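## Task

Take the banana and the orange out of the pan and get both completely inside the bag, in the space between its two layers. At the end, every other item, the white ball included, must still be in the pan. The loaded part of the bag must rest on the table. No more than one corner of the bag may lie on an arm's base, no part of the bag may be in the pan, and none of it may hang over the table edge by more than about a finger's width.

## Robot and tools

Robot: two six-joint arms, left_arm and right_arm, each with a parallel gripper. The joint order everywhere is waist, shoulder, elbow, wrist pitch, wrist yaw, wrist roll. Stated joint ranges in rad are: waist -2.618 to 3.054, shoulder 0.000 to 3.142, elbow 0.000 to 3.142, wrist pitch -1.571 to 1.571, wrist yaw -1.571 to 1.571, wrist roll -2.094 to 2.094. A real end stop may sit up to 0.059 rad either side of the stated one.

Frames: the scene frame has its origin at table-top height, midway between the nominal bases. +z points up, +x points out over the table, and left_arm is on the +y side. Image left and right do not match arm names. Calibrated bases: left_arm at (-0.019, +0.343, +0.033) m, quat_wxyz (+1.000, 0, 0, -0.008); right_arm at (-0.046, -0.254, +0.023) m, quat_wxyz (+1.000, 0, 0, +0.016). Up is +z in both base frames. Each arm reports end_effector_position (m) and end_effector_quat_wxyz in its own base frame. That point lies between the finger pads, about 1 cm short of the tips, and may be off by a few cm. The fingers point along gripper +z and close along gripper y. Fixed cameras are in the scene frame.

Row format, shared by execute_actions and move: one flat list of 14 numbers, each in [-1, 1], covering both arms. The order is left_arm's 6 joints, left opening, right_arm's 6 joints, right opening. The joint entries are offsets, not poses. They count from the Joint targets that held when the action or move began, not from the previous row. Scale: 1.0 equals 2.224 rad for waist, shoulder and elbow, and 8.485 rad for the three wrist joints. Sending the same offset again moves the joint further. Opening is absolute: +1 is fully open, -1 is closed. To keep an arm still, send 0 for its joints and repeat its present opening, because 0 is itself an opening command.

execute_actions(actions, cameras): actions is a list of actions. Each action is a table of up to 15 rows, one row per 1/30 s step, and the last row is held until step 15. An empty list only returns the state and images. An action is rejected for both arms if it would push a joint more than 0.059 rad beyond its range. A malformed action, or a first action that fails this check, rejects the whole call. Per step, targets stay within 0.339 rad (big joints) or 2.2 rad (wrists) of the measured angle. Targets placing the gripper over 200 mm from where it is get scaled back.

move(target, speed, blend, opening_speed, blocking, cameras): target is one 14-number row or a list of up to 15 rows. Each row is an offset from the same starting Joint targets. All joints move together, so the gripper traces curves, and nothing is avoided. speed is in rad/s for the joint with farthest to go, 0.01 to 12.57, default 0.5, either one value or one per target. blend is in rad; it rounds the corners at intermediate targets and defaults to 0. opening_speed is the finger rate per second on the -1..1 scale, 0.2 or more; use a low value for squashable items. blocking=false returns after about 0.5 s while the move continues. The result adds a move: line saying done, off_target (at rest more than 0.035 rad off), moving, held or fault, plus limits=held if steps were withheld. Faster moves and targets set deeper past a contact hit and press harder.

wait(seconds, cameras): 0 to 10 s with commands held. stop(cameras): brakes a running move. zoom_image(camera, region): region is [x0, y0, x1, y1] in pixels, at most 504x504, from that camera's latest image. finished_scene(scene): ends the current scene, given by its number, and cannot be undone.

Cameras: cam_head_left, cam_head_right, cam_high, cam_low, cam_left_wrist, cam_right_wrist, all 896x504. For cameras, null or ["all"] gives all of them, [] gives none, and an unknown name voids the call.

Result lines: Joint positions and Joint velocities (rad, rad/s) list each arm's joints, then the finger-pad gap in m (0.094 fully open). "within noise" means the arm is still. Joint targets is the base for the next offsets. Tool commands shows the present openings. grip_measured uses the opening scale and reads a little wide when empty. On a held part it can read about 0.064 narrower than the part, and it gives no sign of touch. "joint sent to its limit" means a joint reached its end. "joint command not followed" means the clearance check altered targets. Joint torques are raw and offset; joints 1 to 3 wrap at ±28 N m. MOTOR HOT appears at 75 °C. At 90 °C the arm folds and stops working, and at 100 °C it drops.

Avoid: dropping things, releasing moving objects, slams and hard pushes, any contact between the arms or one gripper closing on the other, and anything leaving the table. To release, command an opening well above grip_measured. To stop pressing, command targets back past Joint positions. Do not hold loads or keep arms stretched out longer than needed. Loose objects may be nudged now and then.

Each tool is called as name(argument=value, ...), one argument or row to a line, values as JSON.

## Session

execute_actions(
  actions=[],
)

Scene clock: 0.00 s.
left_arm: end_effector_position=(+0.3944, +0.0308, +0.0949) grip_measured=+1.000 end_effector_quat_wxyz=(+0.587, -0.050, +0.806, +0.059) | right_arm: end_effector_position=(+0.3969, +0.0123, +0.0815) grip_measured=+1.000 end_effector_quat_wxyz=(+0.550, -0.013, +0.835, -0.014)
Joint positions: left_arm=[0.018 1.567 0.361 0.893 -0.137 -0.006 0.094] | right_arm=[0.058 1.557 0.408 0.741 0.063 -0.014 0.094]
Joint velocities: within noise
Joint torques (N m): no reading
Heat: left arm: 25 °C; right arm: 29 °C.
Joint targets: left_arm=[0.018 1.563 0.365 0.889 -0.137 -0.006] | right_arm=[0.058 1.547 0.419 0.755 0.063 -0.014]
Tool commands: left_gripper/opening=+1.0 right_gripper/opening=+1.0

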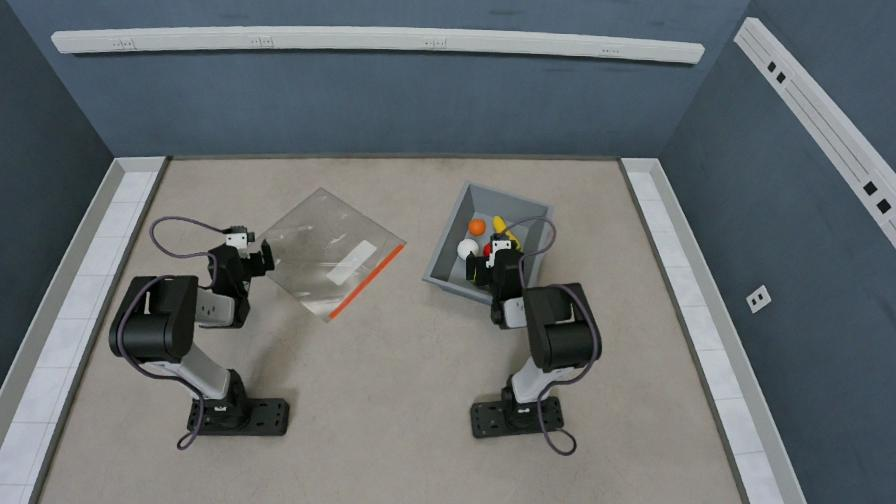

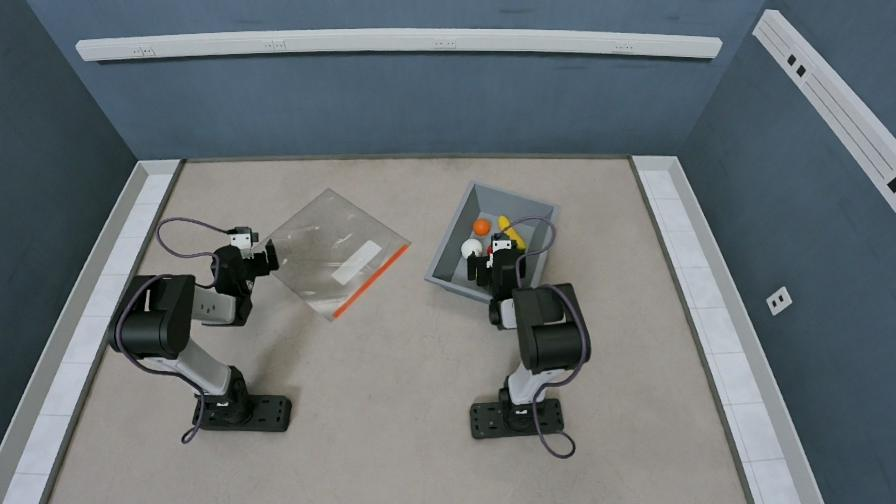

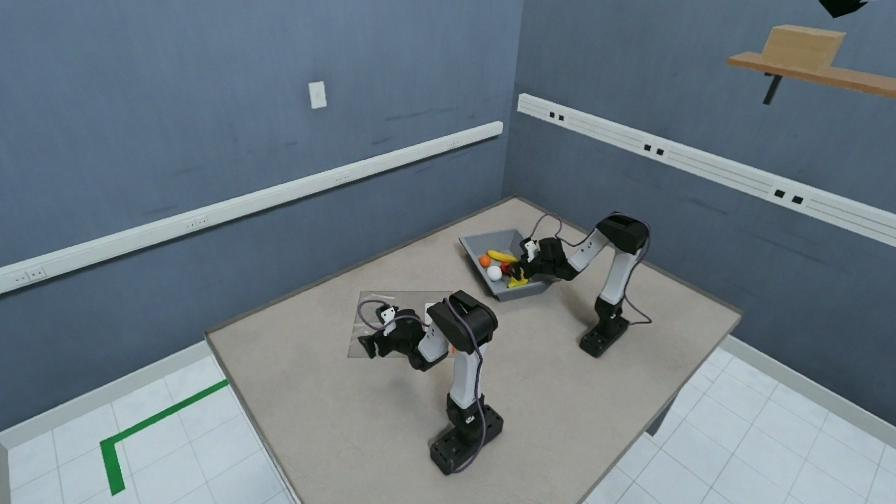

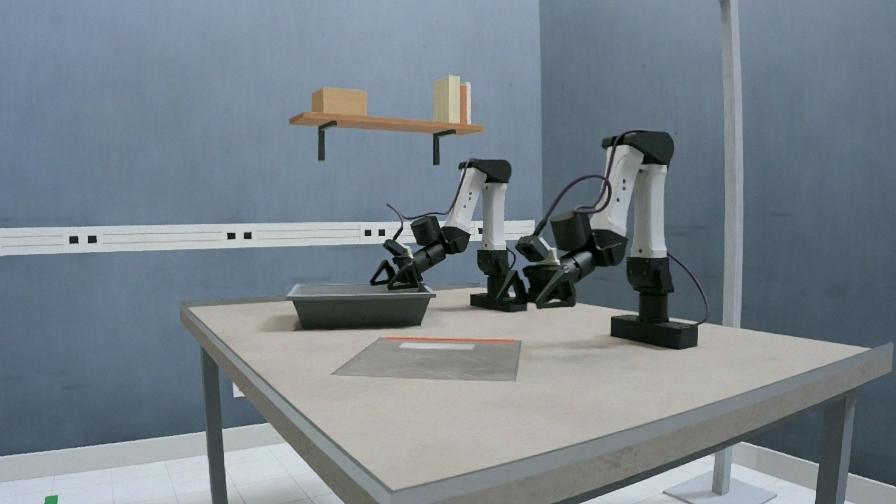

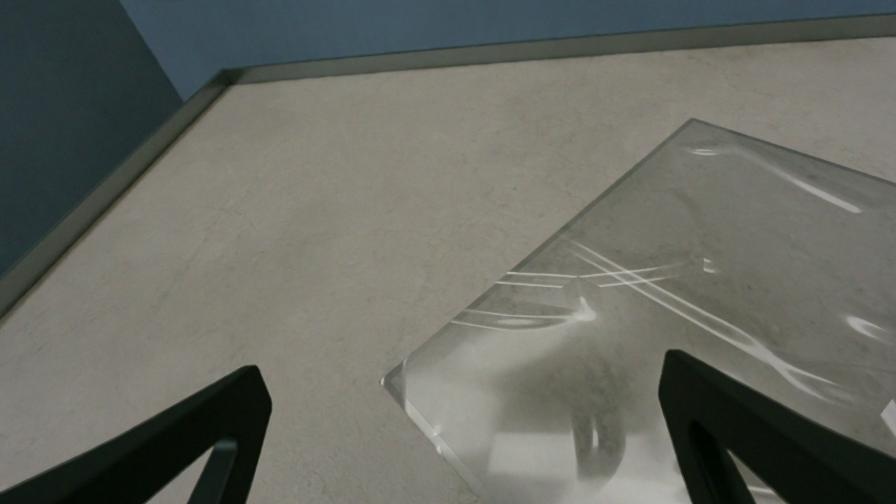

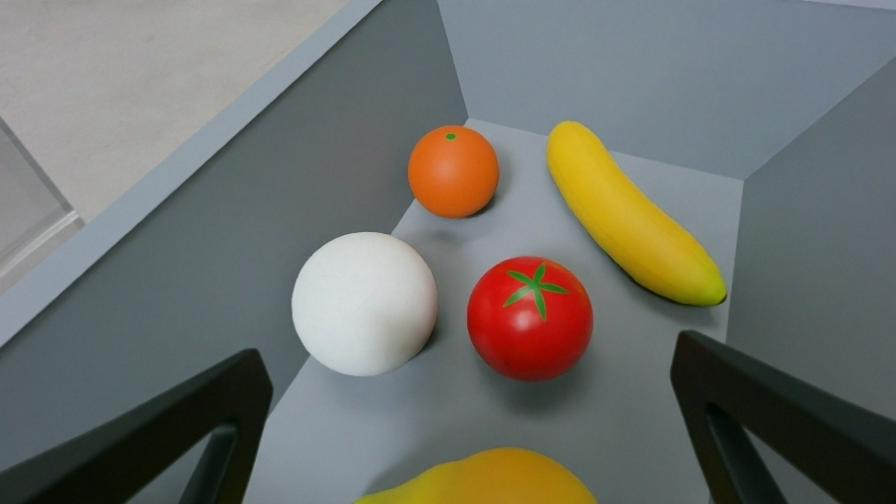

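move(
  target=[
    [0,0,0.1,0,0,0,1,0,0,0.16,-0.02,0,0,1],
    [0,0,0.1,0,0,0,1,0.36,-0.24,0.2664,-0.183,-0.0074,0.0017,1],
  ],
  speed=0.8,
  blend=0.1,
)

Scene clock: 3.93 s.
left_arm: end_effector_position=(+0.4449, +0.0317, +0.1791) grip_measured=+1.000 end_effector_quat_wxyz=(+0.667, -0.055, +0.741, +0.055) | right_arm: end_effector_position=(+0.1948, +0.2202, +0.2058) grip_measured=+1.000 end_effector_quat_wxyz=(+0.327, -0.388, +0.850, +0.143)
Joint positions: left_arm=[0.018 1.567 0.571 0.892 -0.137 -0.006 0.094] | right_arm=[0.852 1.024 0.983 -0.8 0.009 -0.008 0.094]
Joint velocities: within noise
Joint torques (N m): left_arm=[0.21 -6.46 8.73 2.38 0 -0.07] | right_arm=[0.72 -3.33 9.76 1.58 -0.11 0.12]
Heat: left arm: 27 °C; right arm: 29 °C.
Joint targets: left_arm=[0.018 1.563 0.588 0.889 -0.137 -0.006] | right_arm=[0.859 1.013 1.011 -0.798 0.000 0.000]
move: done

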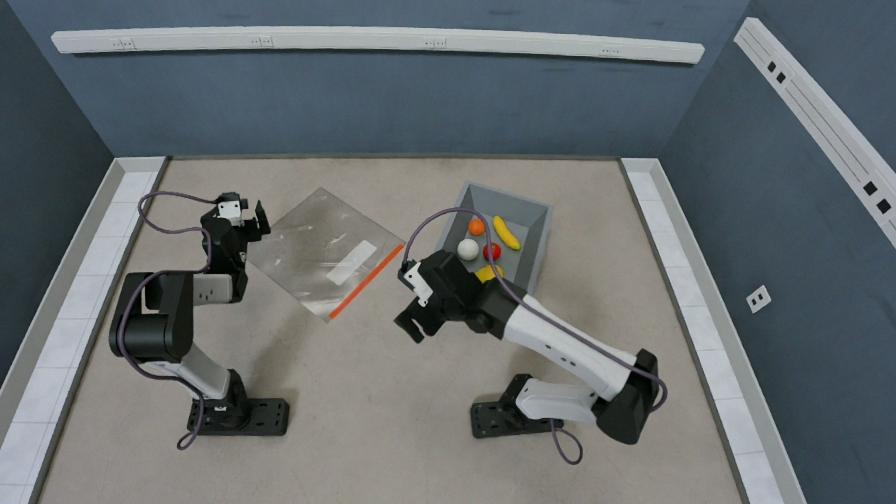

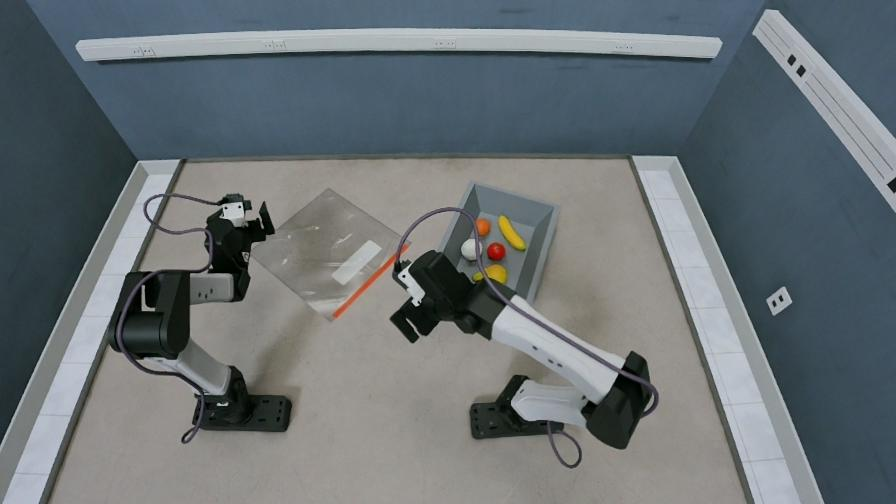

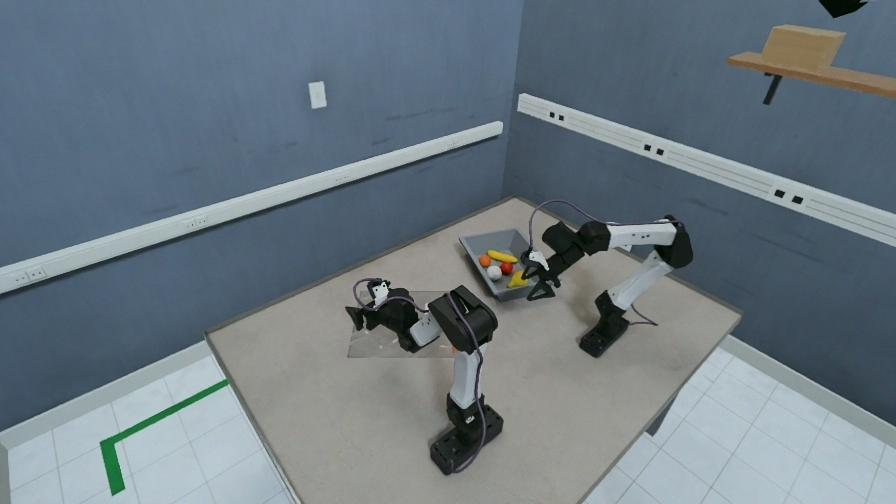

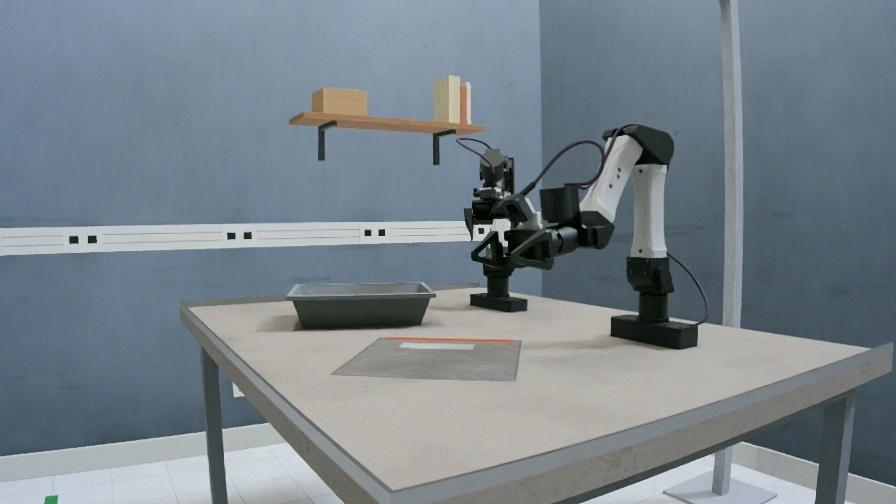

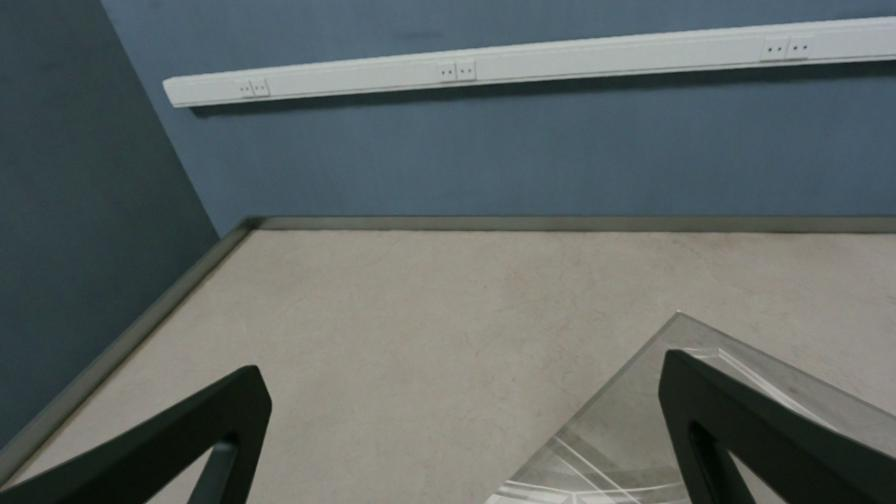

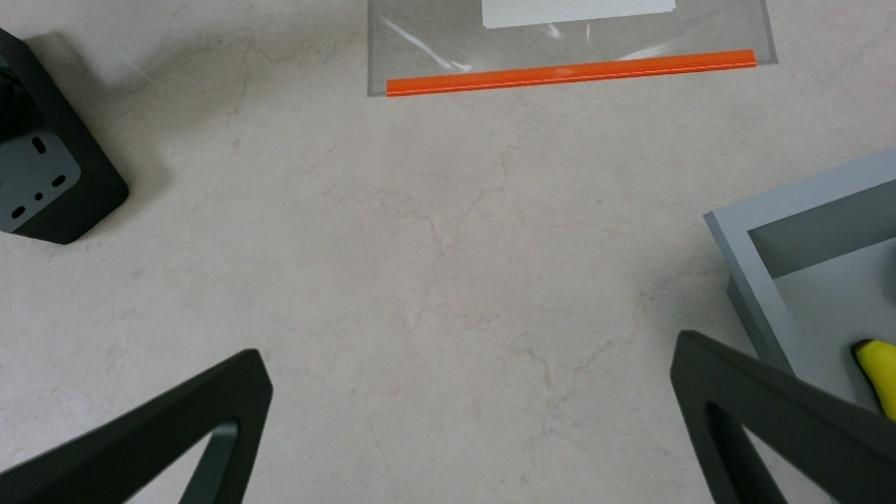

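move(
  target=[-0.262,0.2576,0.6506,-0.2697,0.0161,0.0007,-0.1,0,0,0,0,0,0,1],
  speed=0.8,
  cameras=["cam_left_wrist","cam_right_wrist","cam_head_left"],
)

Scene clock: 8.30 s.
left_arm: end_effector_position=(+0.3619, -0.2260, +0.1290) grip_measured=-0.098 end_effector_quat_wxyz=(+0.041, +0.275, +0.961, -0.004) | right_arm: end_effector_position=(+0.1947, +0.2201, +0.2056) grip_measured=+1.000 end_effector_quat_wxyz=(+0.327, -0.388, +0.850, +0.142)
Joint positions: left_arm=[-0.564 2.115 2.013 -1.387 -0.015 -0.006 0.042] | right_arm=[0.852 1.024 0.983 -0.801 0.009 -0.007 0.094]
Joint velocities: within noise
Joint torques (N m): left_arm=[0.18 -9.37 9.21 0.46 0.13 0.01] | right_arm=[0.72 -3.34 9.77 1.54 -0.11 0.11]
Heat: left arm: 27 °C; right arm: 29 °C.
Joint targets: left_arm=[-0.565 2.136 2.035 -1.400 0.000 0.000] | right_arm=[0.859 1.013 1.011 -0.798 0.000 0.000]
move: done
Images, in order (width x height): cam_head_left 896x504, cam_left_wrist 896x504, cam_right_wrist 896x504.

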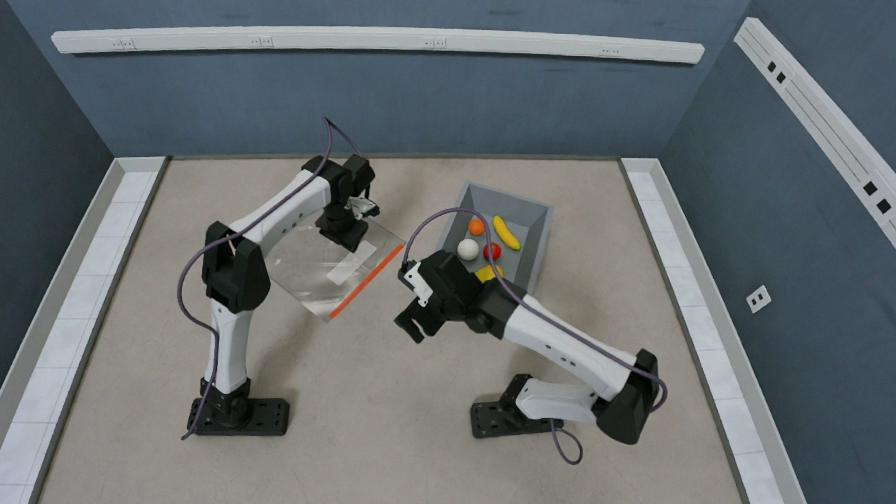

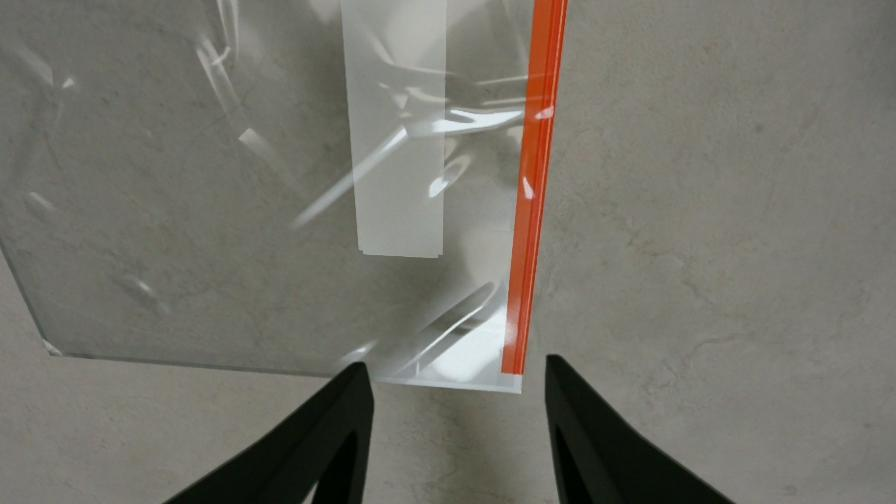

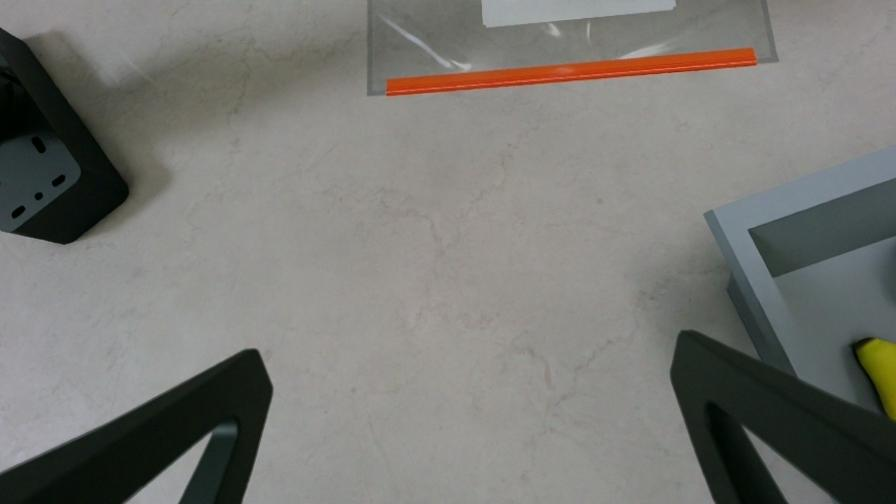

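move(
  target=[0,-0.0124,-0.2367,0.0589,0,0,-0.1,0,0,0,0,0,0,1],
  speed=0.3,
  cameras=["cam_left_wrist"],
)

Scene clock: 11.50 s.
left_arm: end_effector_position=(+0.3463, -0.2161, +0.0054) grip_measured=-0.098 end_effector_quat_wxyz=(+0.032, +0.275, +0.961, -0.002) | right_arm: end_effector_position=(+0.1947, +0.2201, +0.2056) grip_measured=+1.000 end_effector_quat_wxyz=(+0.327, -0.387, +0.850, +0.142)
Joint positions: left_arm=[-0.564 2.115 1.517 -0.91 -0.015 -0.006 0.042] | right_arm=[0.852 1.024 0.983 -0.801 0.009 -0.007 0.094]
Joint velocities: within noise
Joint torques (N m): left_arm=[0.17 -11.17 5.94 0.69 0.13 0.01] | right_arm=[0.7 -3.34 9.78 1.54 -0.11 0.12]
Heat: left arm: 27 °C; right arm: 29 °C.
Joint targets: left_arm=[-0.565 2.109 1.509 -0.900 0.000 0.000] | right_arm=[0.859 1.013 1.011 -0.798 0.000 0.000]
move: done
Images, in order (width x height): cam_left_wrist 896x504.

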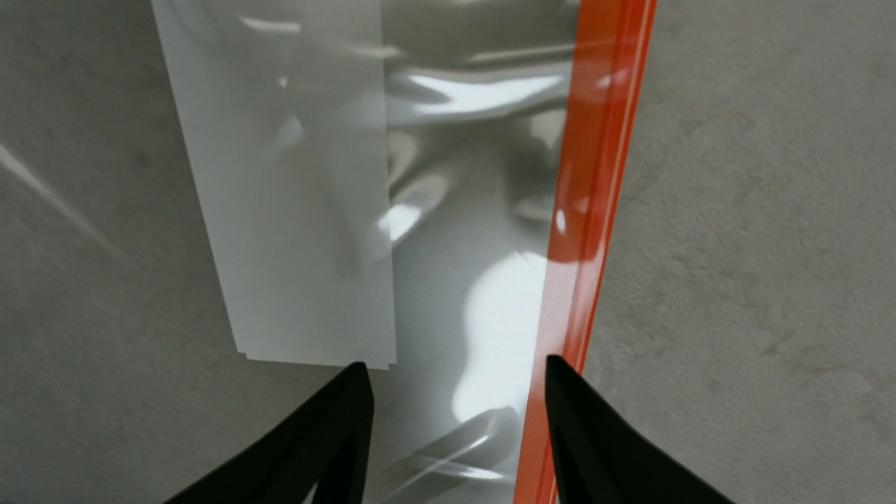

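move(
  target=[
    [0.009,0.0246,0.0391,-0.0038,0,0,-0.1,0,0,0,0,0,0,1],
    [0.009,0.0355,0.0228,0.0033,0,0,-0.1,0,0,0,0,0,0,1],
  ],
  speed=0.12,
  cameras=["cam_left_wrist"],
)

Scene clock: 13.73 s.
left_arm: end_effector_position=(+0.3659, -0.2219, -0.0004) grip_measured=-0.098 end_effector_quat_wxyz=(+0.047, +0.268, +0.962, -0.006) | right_arm: end_effector_position=(+0.1947, +0.2201, +0.2056) grip_measured=+1.000 end_effector_quat_wxyz=(+0.327, -0.387, +0.850, +0.142)
Joint positions: left_arm=[-0.551 2.167 1.573 -0.883 -0.015 -0.006 0.042] | right_arm=[0.852 1.024 0.983 -0.801 0.009 -0.007 0.094]
Joint velocities: within noise
Joint torques (N m): left_arm=[0.7 -9.51 5.5 0.75 0.14 0.01] | right_arm=[0.72 -3.34 9.77 1.55 -0.11 0.11]
Heat: left arm: 27 °C; right arm: 30 °C.
Joint targets: left_arm=[-0.545 2.187 1.560 -0.872 0.000 0.000] | right_arm=[0.859 1.013 1.011 -0.798 0.000 0.000]
move: done
Images, in order (width x height): cam_left_wrist 896x504.

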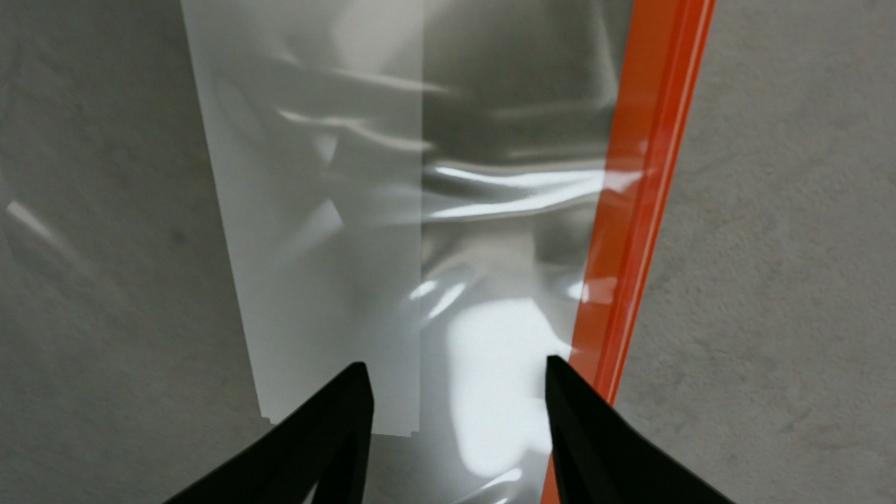

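move(
  target=[0.004,0.0099,-0.0147,0.0065,0,0,-0.1,0,0,0,0,0,0,1],
  speed=0.1,
  cameras=["cam_left_wrist"],
)

Scene clock: 15.00 s.
left_arm: end_effector_position=(+0.3657, -0.2176, -0.0150) grip_measured=-0.098 end_effector_quat_wxyz=(+0.044, +0.264, +0.963, -0.005) | right_arm: end_effector_position=(+0.1947, +0.2201, +0.2056) grip_measured=+1.000 end_effector_quat_wxyz=(+0.327, -0.387, +0.850, +0.142)
Joint positions: left_arm=[-0.542 2.186 1.541 -0.839 -0.013 -0.006 0.042] | right_arm=[0.852 1.024 0.983 -0.801 0.009 -0.007 0.094]
Joint velocities: within noise
Joint torques (N m): left_arm=[0.76 -9.24 5.29 0.86 0.12 0.01] | right_arm=[0.72 -3.32 9.78 1.55 -0.1 0.11]
Heat: left arm: 27 °C; right arm: 30 °C.
Joint targets: left_arm=[-0.536 2.209 1.527 -0.817 -0.001 0.000] | right_arm=[0.859 1.013 1.011 -0.798 0.000 0.000]
move: done
Images, in order (width x height): cam_left_wrist 896x504.

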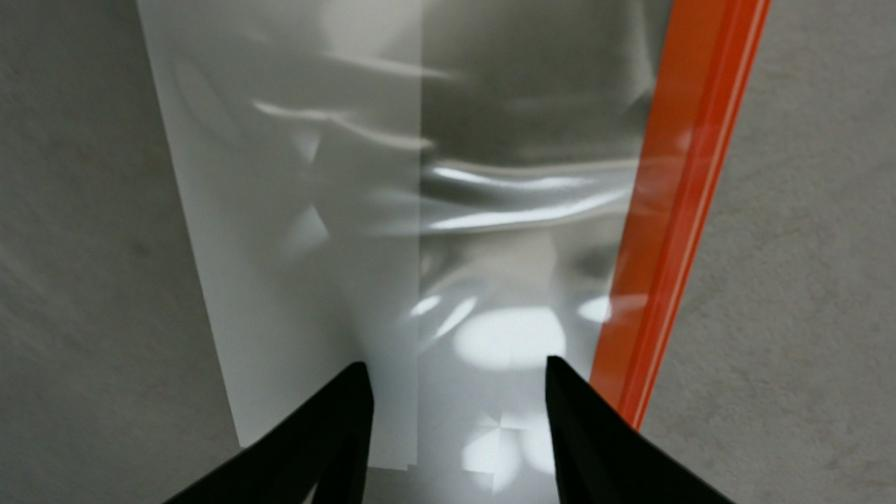

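move(
  target=[
    [0,0.0044,-0.0065,0.0029,0,0,-0.1,0,0,0,0,0,0,1],
    [0,0.0044,-0.0065,0.0029,0,0,-1,0,0,0,0,0,0,1],
  ],
  speed=0.1,
  opening_speed=0.4,
  cameras=["cam_left_wrist","cam_right_wrist"],
)

Scene clock: 18.47 s.
left_arm: end_effector_position=(+0.3685, -0.2237, -0.0157) grip_measured=-0.985 end_effector_quat_wxyz=(+0.053, +0.265, +0.963, -0.019) | right_arm: end_effector_position=(+0.1947, +0.2201, +0.2056) grip_measured=+1.000 end_effector_quat_wxyz=(+0.327, -0.387, +0.850, +0.142)
Joint positions: left_arm=[-0.542 2.186 1.535 -0.809 0.008 -0.006 0.001] | right_arm=[0.852 1.024 0.983 -0.801 0.009 -0.007 0.094]
Joint velocities: left_arm=[within noise] | right_arm=[0.007 0.012 0.002 -0.051 -0.154 -0.022 0]
Joint torques (N m): left_arm=[0.72 -8.54 4.45 0.84 -0.07 0] | right_arm=[0.7 -3.32 9.77 1.55 -0.1 0.12]
Heat: left arm: 28 °C; right arm: 30 °C.
Joint targets: left_arm=[-0.536 2.219 1.512 -0.792 0.000 0.000] | right_arm=[0.859 1.013 1.011 -0.798 0.000 0.000]
move: done; target 2's new numbers were sent with left_arm's wrist pitch 0.041 rad from that target
Images, in order (width x height): cam_left_wrist 896x504, cam_right_wrist 896x504.

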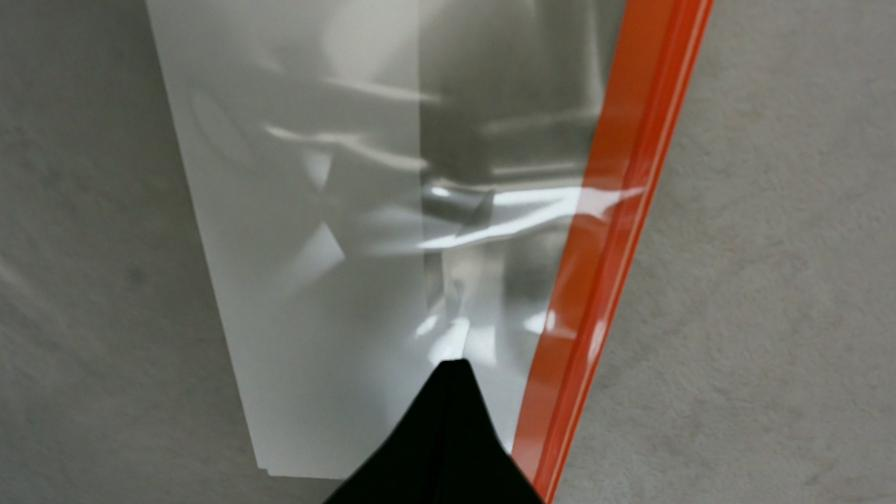

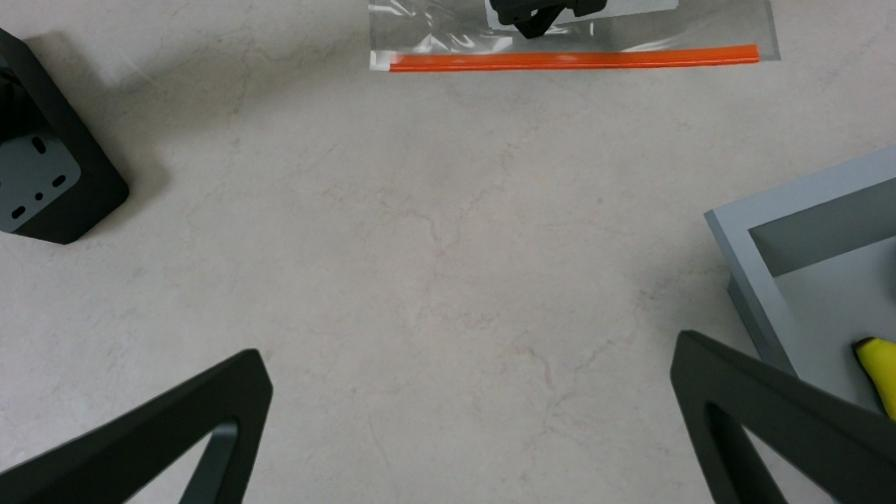

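move(
  target=[0,-0.019,0.061,-0.019,0,0,-1,0,0,0,0,0,0,1],
  speed=0.12,
  cameras=["cam_left_wrist","cam_right_wrist"],
)

zoom_image(
  camera="cam_right_wrist",
  region=[350, 0, 800, 120],
)

Scene clock: 20.60 s.
left_arm: end_effector_position=(+0.3673, -0.2230, +0.0053) grip_measured=-0.985 end_effector_quat_wxyz=(+0.034, +0.265, +0.964, -0.014) | right_arm: end_effector_position=(+0.1947, +0.2201, +0.2056) grip_measured=+1.000 end_effector_quat_wxyz=(+0.327, -0.387, +0.850, +0.142)
Joint positions: left_arm=[-0.542 2.186 1.628 -0.941 0.008 -0.006 0.001] | right_arm=[0.852 1.024 0.983 -0.801 0.009 -0.007 0.094]
Joint velocities: within noise
Joint torques (N m): left_arm=[0.72 -11.96 8.76 0.44 -0.08 0.01] | right_arm=[0.72 -3.33 9.76 1.55 -0.1 0.11]
Heat: left arm: 28 °C; right arm: 30 °C.
Joint targets: left_arm=[-0.536 2.177 1.648 -0.953 0.000 0.000] | right_arm=[0.859 1.013 1.011 -0.798 0.000 0.000]
move: done
Images, in order (width x height): cam_left_wrist 896x504, cam_right_wrist 896x504.

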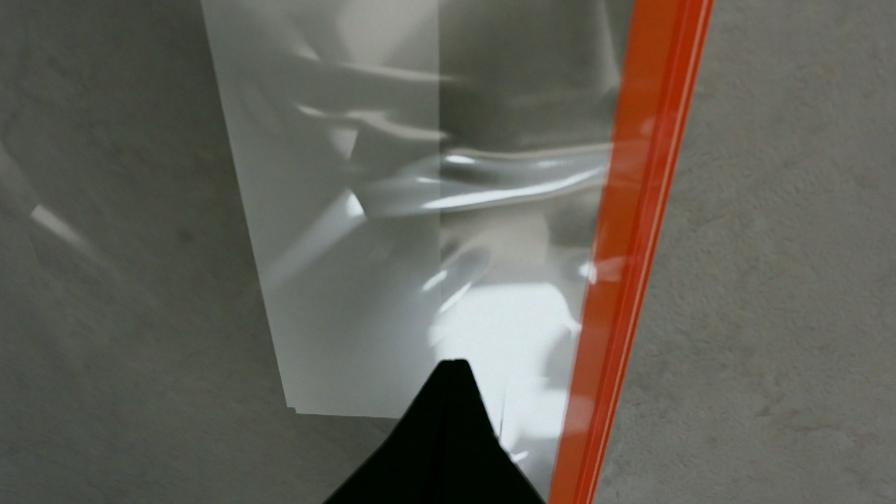

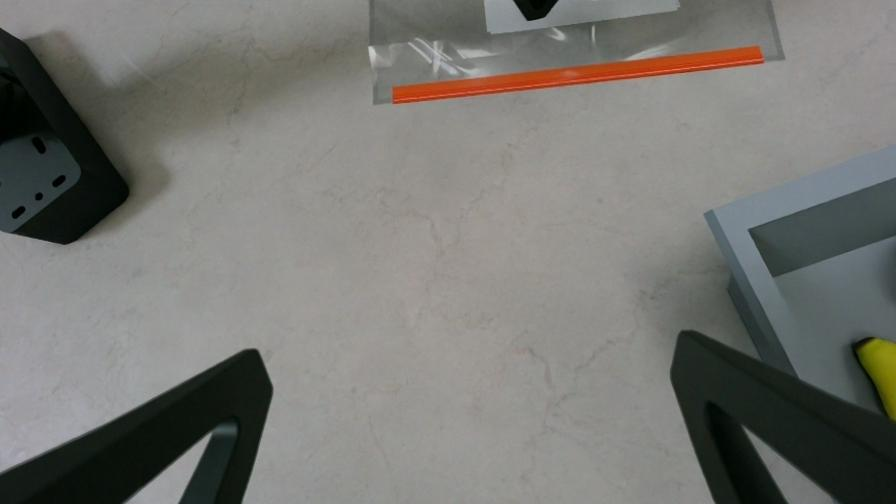

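Scaled by 1.120 from the camera's 896x504 image, which has a finer 1280x720 frame.

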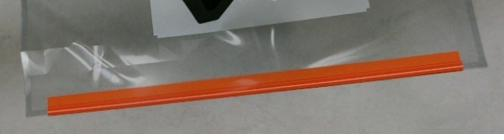

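move(
  target=[
    [0,0,0.06,-0.016,0,0,-0.1,0,0,0,0,0,0,1],
    [-0.0144,0.061,0.143,-0.0236,0,-0.185,-0.1,0,0,0,0,0,0,1],
  ],
  speed=0.5,
  cameras=["cam_left_wrist","cam_right_wrist"],
)

Scene clock: 25.57 s.
left_arm: end_effector_position=(+0.3932, -0.2487, +0.0405) grip_measured=-0.102 end_effector_quat_wxyz=(+0.017, -0.478, +0.877, -0.038) | right_arm: end_effector_position=(+0.1947, +0.2201, +0.2056) grip_measured=+1.000 end_effector_quat_wxyz=(+0.327, -0.387, +0.850, +0.142)
Joint positions: left_arm=[-0.561 2.29 1.944 -1.142 0.008 -1.559 0.042] | right_arm=[0.852 1.024 0.983 -0.801 0.009 -0.007 0.094]
Joint velocities: within noise
Joint torques (N m): left_arm=[-0.32 -10.5 9.22 0.39 -0.14 -0.14] | right_arm=[0.73 -3.34 9.78 1.55 -0.11 0.11]
Heat: left arm: 30 °C; right arm: 30 °C.
Joint targets: left_arm=[-0.568 2.313 1.966 -1.154 0.000 -1.570] | right_arm=[0.859 1.013 1.011 -0.798 0.000 0.000]
move: done
Images, in order (width x height): cam_left_wrist 896x504, cam_right_wrist 896x504.

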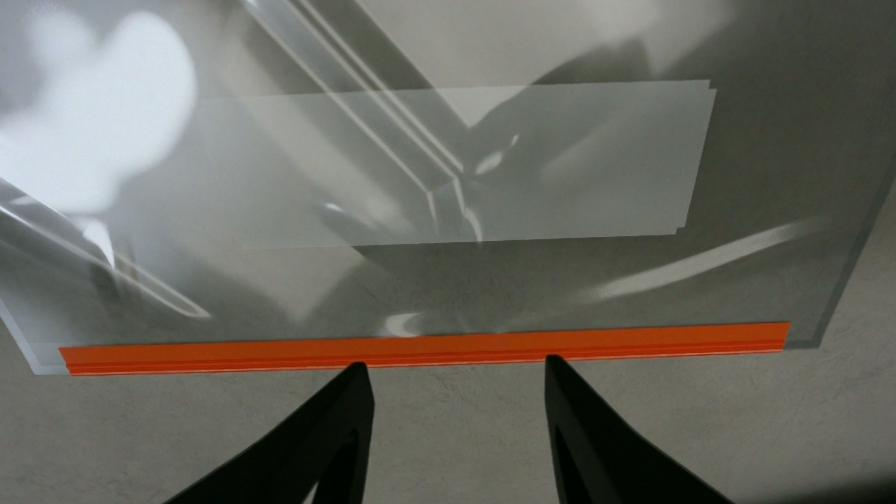

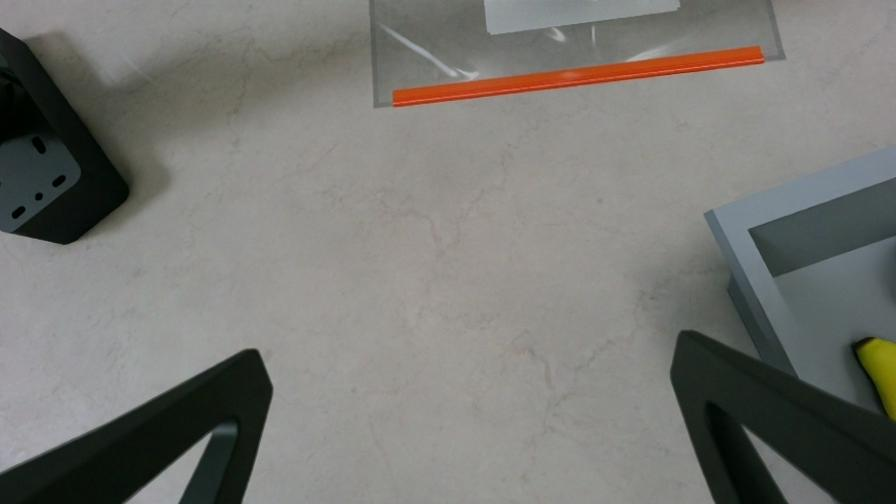

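move(
  target=[-0.0184,0.0547,0.0153,0.0104,0,0,0.1,0,0,0,0,0,0,1],
  speed=0.2,
  cameras=["cam_left_wrist"],
)

Scene clock: 27.20 s.
left_arm: end_effector_position=(+0.3931, -0.2730, -0.0064) grip_measured=+0.099 end_effector_quat_wxyz=(+0.010, -0.459, +0.888, -0.027) | right_arm: end_effector_position=(+0.1947, +0.2201, +0.2056) grip_measured=+1.000 end_effector_quat_wxyz=(+0.327, -0.387, +0.850, +0.142)
Joint positions: left_arm=[-0.604 2.416 1.977 -1.076 0.008 -1.559 0.052] | right_arm=[0.852 1.024 0.983 -0.801 0.009 -0.007 0.094]
Joint velocities: within noise
Joint torques (N m): left_arm=[-0.1 -11.47 9.14 0.58 -0.14 -0.15] | right_arm=[0.73 -3.33 9.74 1.55 -0.1 0.12]
Heat: left arm: 31 °C; right arm: 30 °C.
Joint targets: left_arm=[-0.609 2.434 2.000 -1.065 0.000 -1.570] | right_arm=[0.859 1.013 1.011 -0.798 0.000 0.000]
move: done
Images, in order (width x height): cam_left_wrist 896x504.

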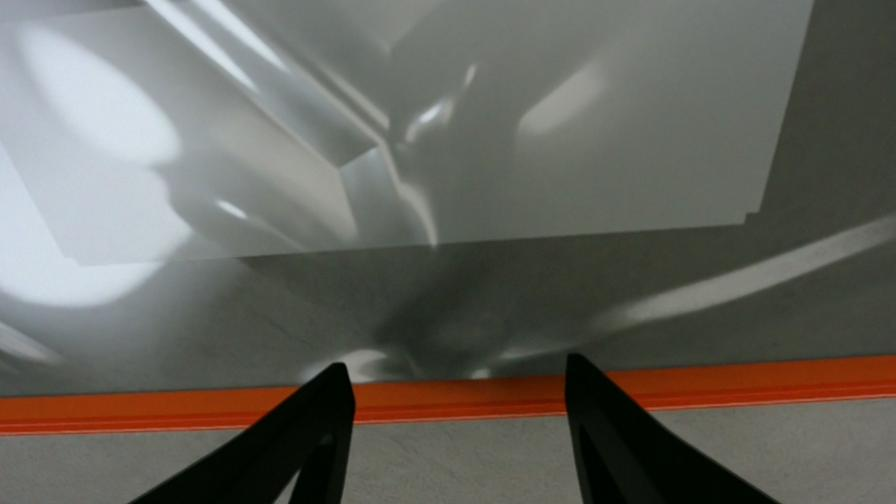

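move(
  target=[
    [0,0.0041,-0.0087,0.0034,0,0,0.1,0,0,0,0,0,0,1],
    [0,0.0041,-0.0087,0.0034,0,0,-1,0,0,0,0,0,0,1],
  ],
  speed=0.1,
  opening_speed=0.4,
  cameras=["cam_left_wrist"],
)

Scene clock: 31.33 s.
left_arm: end_effector_position=(+0.3992, -0.2772, -0.0059) grip_measured=-0.985 end_effector_quat_wxyz=(+0.017, -0.459, +0.887, -0.040) | right_arm: end_effector_position=(+0.1947, +0.2201, +0.2056) grip_measured=+1.000 end_effector_quat_wxyz=(+0.327, -0.387, +0.850, +0.142)
Joint positions: left_arm=[-0.604 2.416 1.977 -1.046 0.008 -1.56 0.001] | right_arm=[0.852 1.024 0.983 -0.801 0.009 -0.007 0.094]
Joint velocities: within noise
Joint torques (N m): left_arm=[-0.12 -10.78 7.32 0.63 -0.15 -0.13] | right_arm=[0.7 -3.3 9.77 1.54 -0.1 0.11]
Heat: left arm: 32 °C; right arm: 30 °C.
Joint targets: left_arm=[-0.609 2.444 1.981 -1.037 0.000 -1.570] | right_arm=[0.859 1.013 1.011 -0.798 0.000 0.000]
move: done
Images, in order (width x height): cam_left_wrist 896x504.

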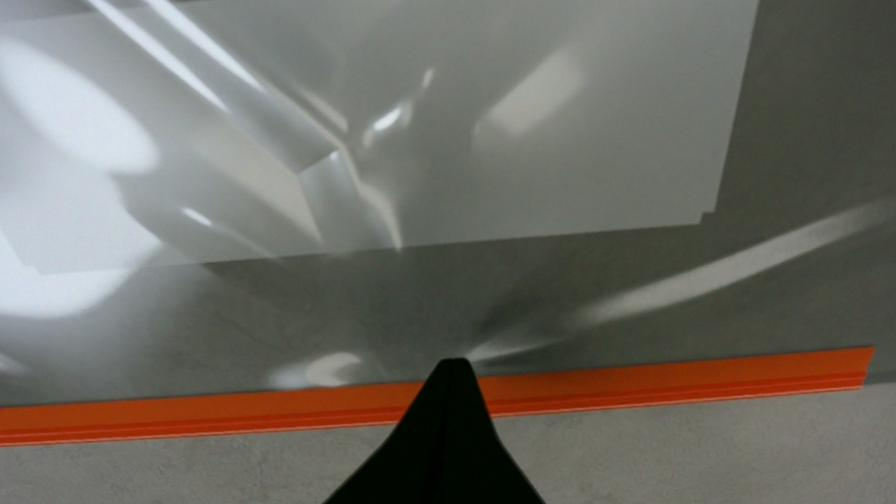

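move(
  target=[
    [0,0,0,0,0,0,0.2,0,0,0,0,0,0,1],
    [0,0.0028,-0.006,0.0024,0,0,0.2,0,0,0,0,0,0,1],
    [0,0.0028,-0.006,0.0024,0,0,-1,0,0,0,0,0,0,1],
  ],
  speed=0.1,
  opening_speed=0.4,
  cameras=["cam_left_wrist"],
)

Scene clock: 38.83 s.
left_arm: end_effector_position=(+0.4023, -0.2794, -0.0102) grip_measured=-0.985 end_effector_quat_wxyz=(+0.019, -0.459, +0.887, -0.045) | right_arm: end_effector_position=(+0.1947, +0.2201, +0.2056) grip_measured=+1.000 end_effector_quat_wxyz=(+0.327, -0.387, +0.850, +0.142)
Joint positions: left_arm=[-0.604 2.426 1.977 -1.025 0.008 -1.56 0.001] | right_arm=[0.852 1.024 0.983 -0.801 0.009 -0.007 0.094]
Joint velocities: within noise
Joint torques (N m): left_arm=[-0.13 -11.17 6.02 0.66 -0.14 -0.12] | right_arm=[0.72 -3.33 9.77 1.55 -0.11 0.11]
Heat: left arm: 35 °C; right arm: 30 °C.
Joint targets: left_arm=[-0.609 2.450 1.967 -1.016 0.000 -1.570] | right_arm=[0.859 1.013 1.011 -0.798 0.000 0.000]
move: done
Images, in order (width x height): cam_left_wrist 896x504.

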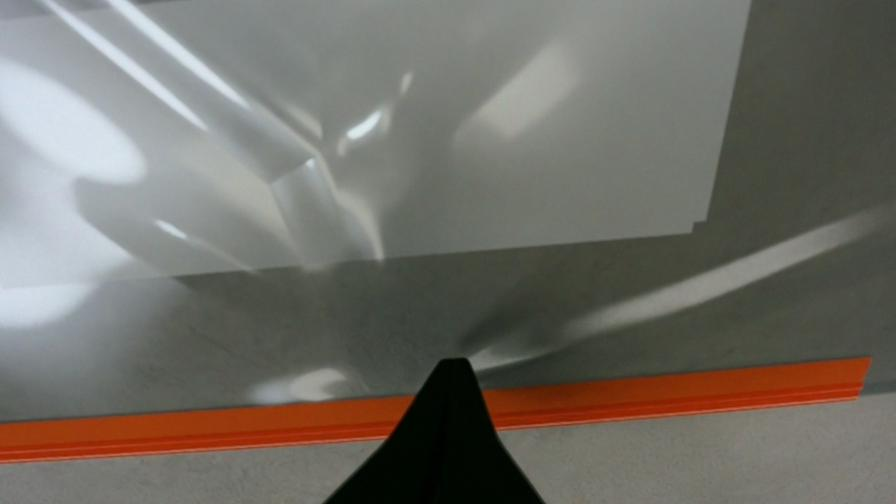

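move(
  target=[
    [0,0,0,0,0,0,0.2,0,0,0,0,0,0,1],
    [0,0.0038,-0.009,0.0034,0,0,0.2,0,0,0,0,0,0,1],
    [0,0.0038,-0.009,0.0034,0,0,-1,0,0,0,0,0,0,1],
  ],
  speed=0.1,
  opening_speed=0.5,
  cameras=["cam_left_wrist"],
)

Scene clock: 45.03 s.
left_arm: end_effector_position=(+0.3992, -0.2772, -0.0147) grip_measured=-0.985 end_effector_quat_wxyz=(+0.016, -0.459, +0.887, -0.039) | right_arm: end_effector_position=(+0.1947, +0.2201, +0.2056) grip_measured=+1.000 end_effector_quat_wxyz=(+0.327, -0.387, +0.850, +0.142)
Joint positions: left_arm=[-0.604 2.427 1.962 -1.022 0.008 -1.56 0.001] | right_arm=[0.852 1.024 0.983 -0.801 0.009 -0.007 0.094]
Joint velocities: within noise
Joint torques (N m): left_arm=[-0.16 -10.56 5.46 0.91 -0.14 -0.13] | right_arm=[0.7 -3.32 9.77 1.54 -0.11 0.11]
Heat: left arm: 36 °C; right arm: 30 °C.
Joint targets: left_arm=[-0.609 2.458 1.947 -0.987 0.000 -1.570] | right_arm=[0.859 1.013 1.011 -0.798 0.000 0.000]
move: done
Images, in order (width x height): cam_left_wrist 896x504.

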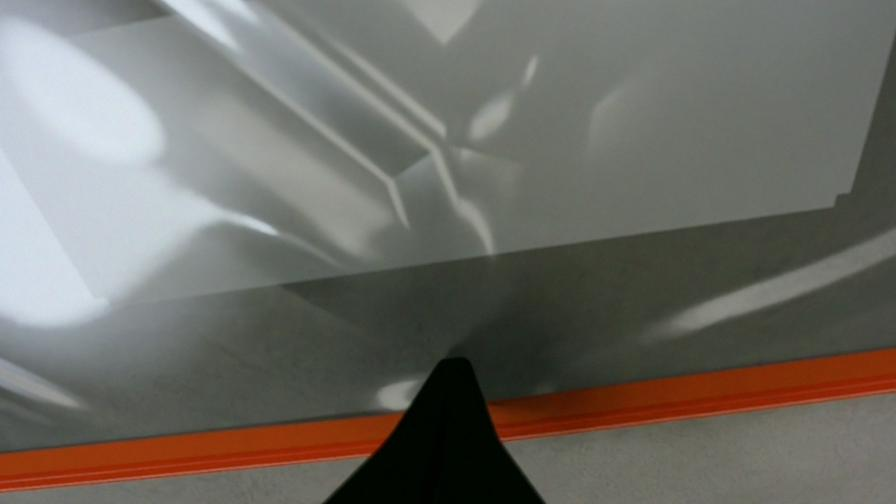

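move(
  target=[
    [0,-0.01,0.04,-0.012,0,0,-1,0,0,0,0,0,0,1],
    [0.033,-0.01,0.04,-0.012,0,0,-1,0,0,0,0,0,0,1],
    [0.033,-0.01,0.04,-0.012,0,0,0.0,0,0,0,0,0,0,1],
  ],
  speed=0.2,
  opening_speed=1,
  cameras=["cam_left_wrist"],
)

Scene clock: 48.17 s.
left_arm: end_effector_position=(+0.4207, -0.2485, -0.0011) grip_measured=-0.002 end_effector_quat_wxyz=(+0.018, -0.491, +0.870, -0.038) | right_arm: end_effector_position=(+0.1947, +0.2201, +0.2056) grip_measured=+1.000 end_effector_quat_wxyz=(+0.327, -0.387, +0.850, +0.142)
Joint positions: left_arm=[-0.531 2.427 2.017 -1.077 0.008 -1.56 0.047] | right_arm=[0.852 1.024 0.983 -0.801 0.009 -0.007 0.094]
Joint velocities: within noise
Joint torques (N m): left_arm=[-0.1 -12.38 8.9 0.38 -0.14 -0.14] | right_arm=[0.7 -3.32 9.77 1.54 -0.1 0.12]
Heat: left arm: 37 °C; right arm: 30 °C.
Joint targets: left_arm=[-0.535 2.436 2.036 -1.089 -0.001 -1.570] | right_arm=[0.859 1.013 1.011 -0.798 0.000 0.000]
move: done
Images, in order (width x height): cam_left_wrist 896x504.

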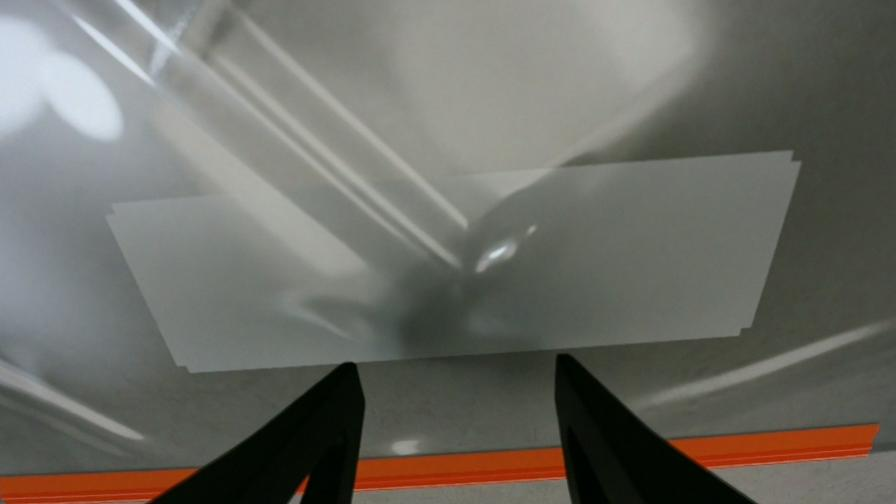

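move(
  target=[
    [0,0.01,-0.04,0.012,0,0,0,0,0,0,0,0,0,1],
    [0,0.01,-0.04,0.012,0,0,-1,0,0,0,0,0,0,1],
  ],
  speed=0.12,
  opening_speed=0.4,
  cameras=["cam_left_wrist"],
)

Scene clock: 64.33 s.
left_arm: end_effector_position=(+0.4167, -0.2462, -0.0149) grip_measured=-0.985 end_effector_quat_wxyz=(+0.015, -0.492, +0.870, -0.034) | right_arm: end_effector_position=(+0.1947, +0.2201, +0.2056) grip_measured=+1.000 end_effector_quat_wxyz=(+0.327, -0.387, +0.850, +0.142)
Joint positions: left_arm=[-0.531 2.429 1.965 -1.033 0.008 -1.56 0.001] | right_arm=[0.852 1.024 0.983 -0.801 0.009 -0.007 0.094]
Joint velocities: within noise
Joint torques (N m): left_arm=[-0.1 -10.74 5.23 1.01 -0.13 -0.13] | right_arm=[0.73 -3.34 9.77 1.54 -0.1 0.11]
Heat: left arm: 40 °C; right arm: 30 °C.
Joint targets: left_arm=[-0.535 2.458 1.947 -0.987 -0.001 -1.570] | right_arm=[0.859 1.013 1.011 -0.798 0.000 0.000]
move: off_target (left_arm); left_arm: the wrist pitch is farthest, 0.045 rad from its target
Images, in order (width x height): cam_left_wrist 896x504.

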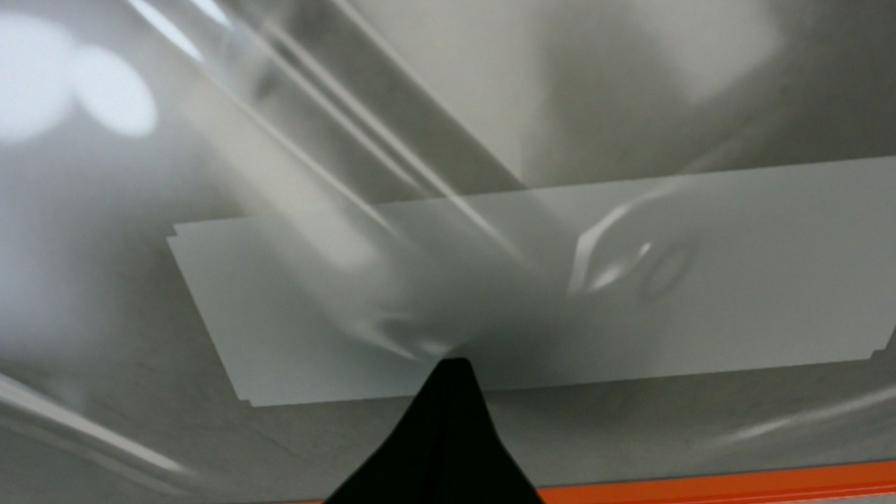

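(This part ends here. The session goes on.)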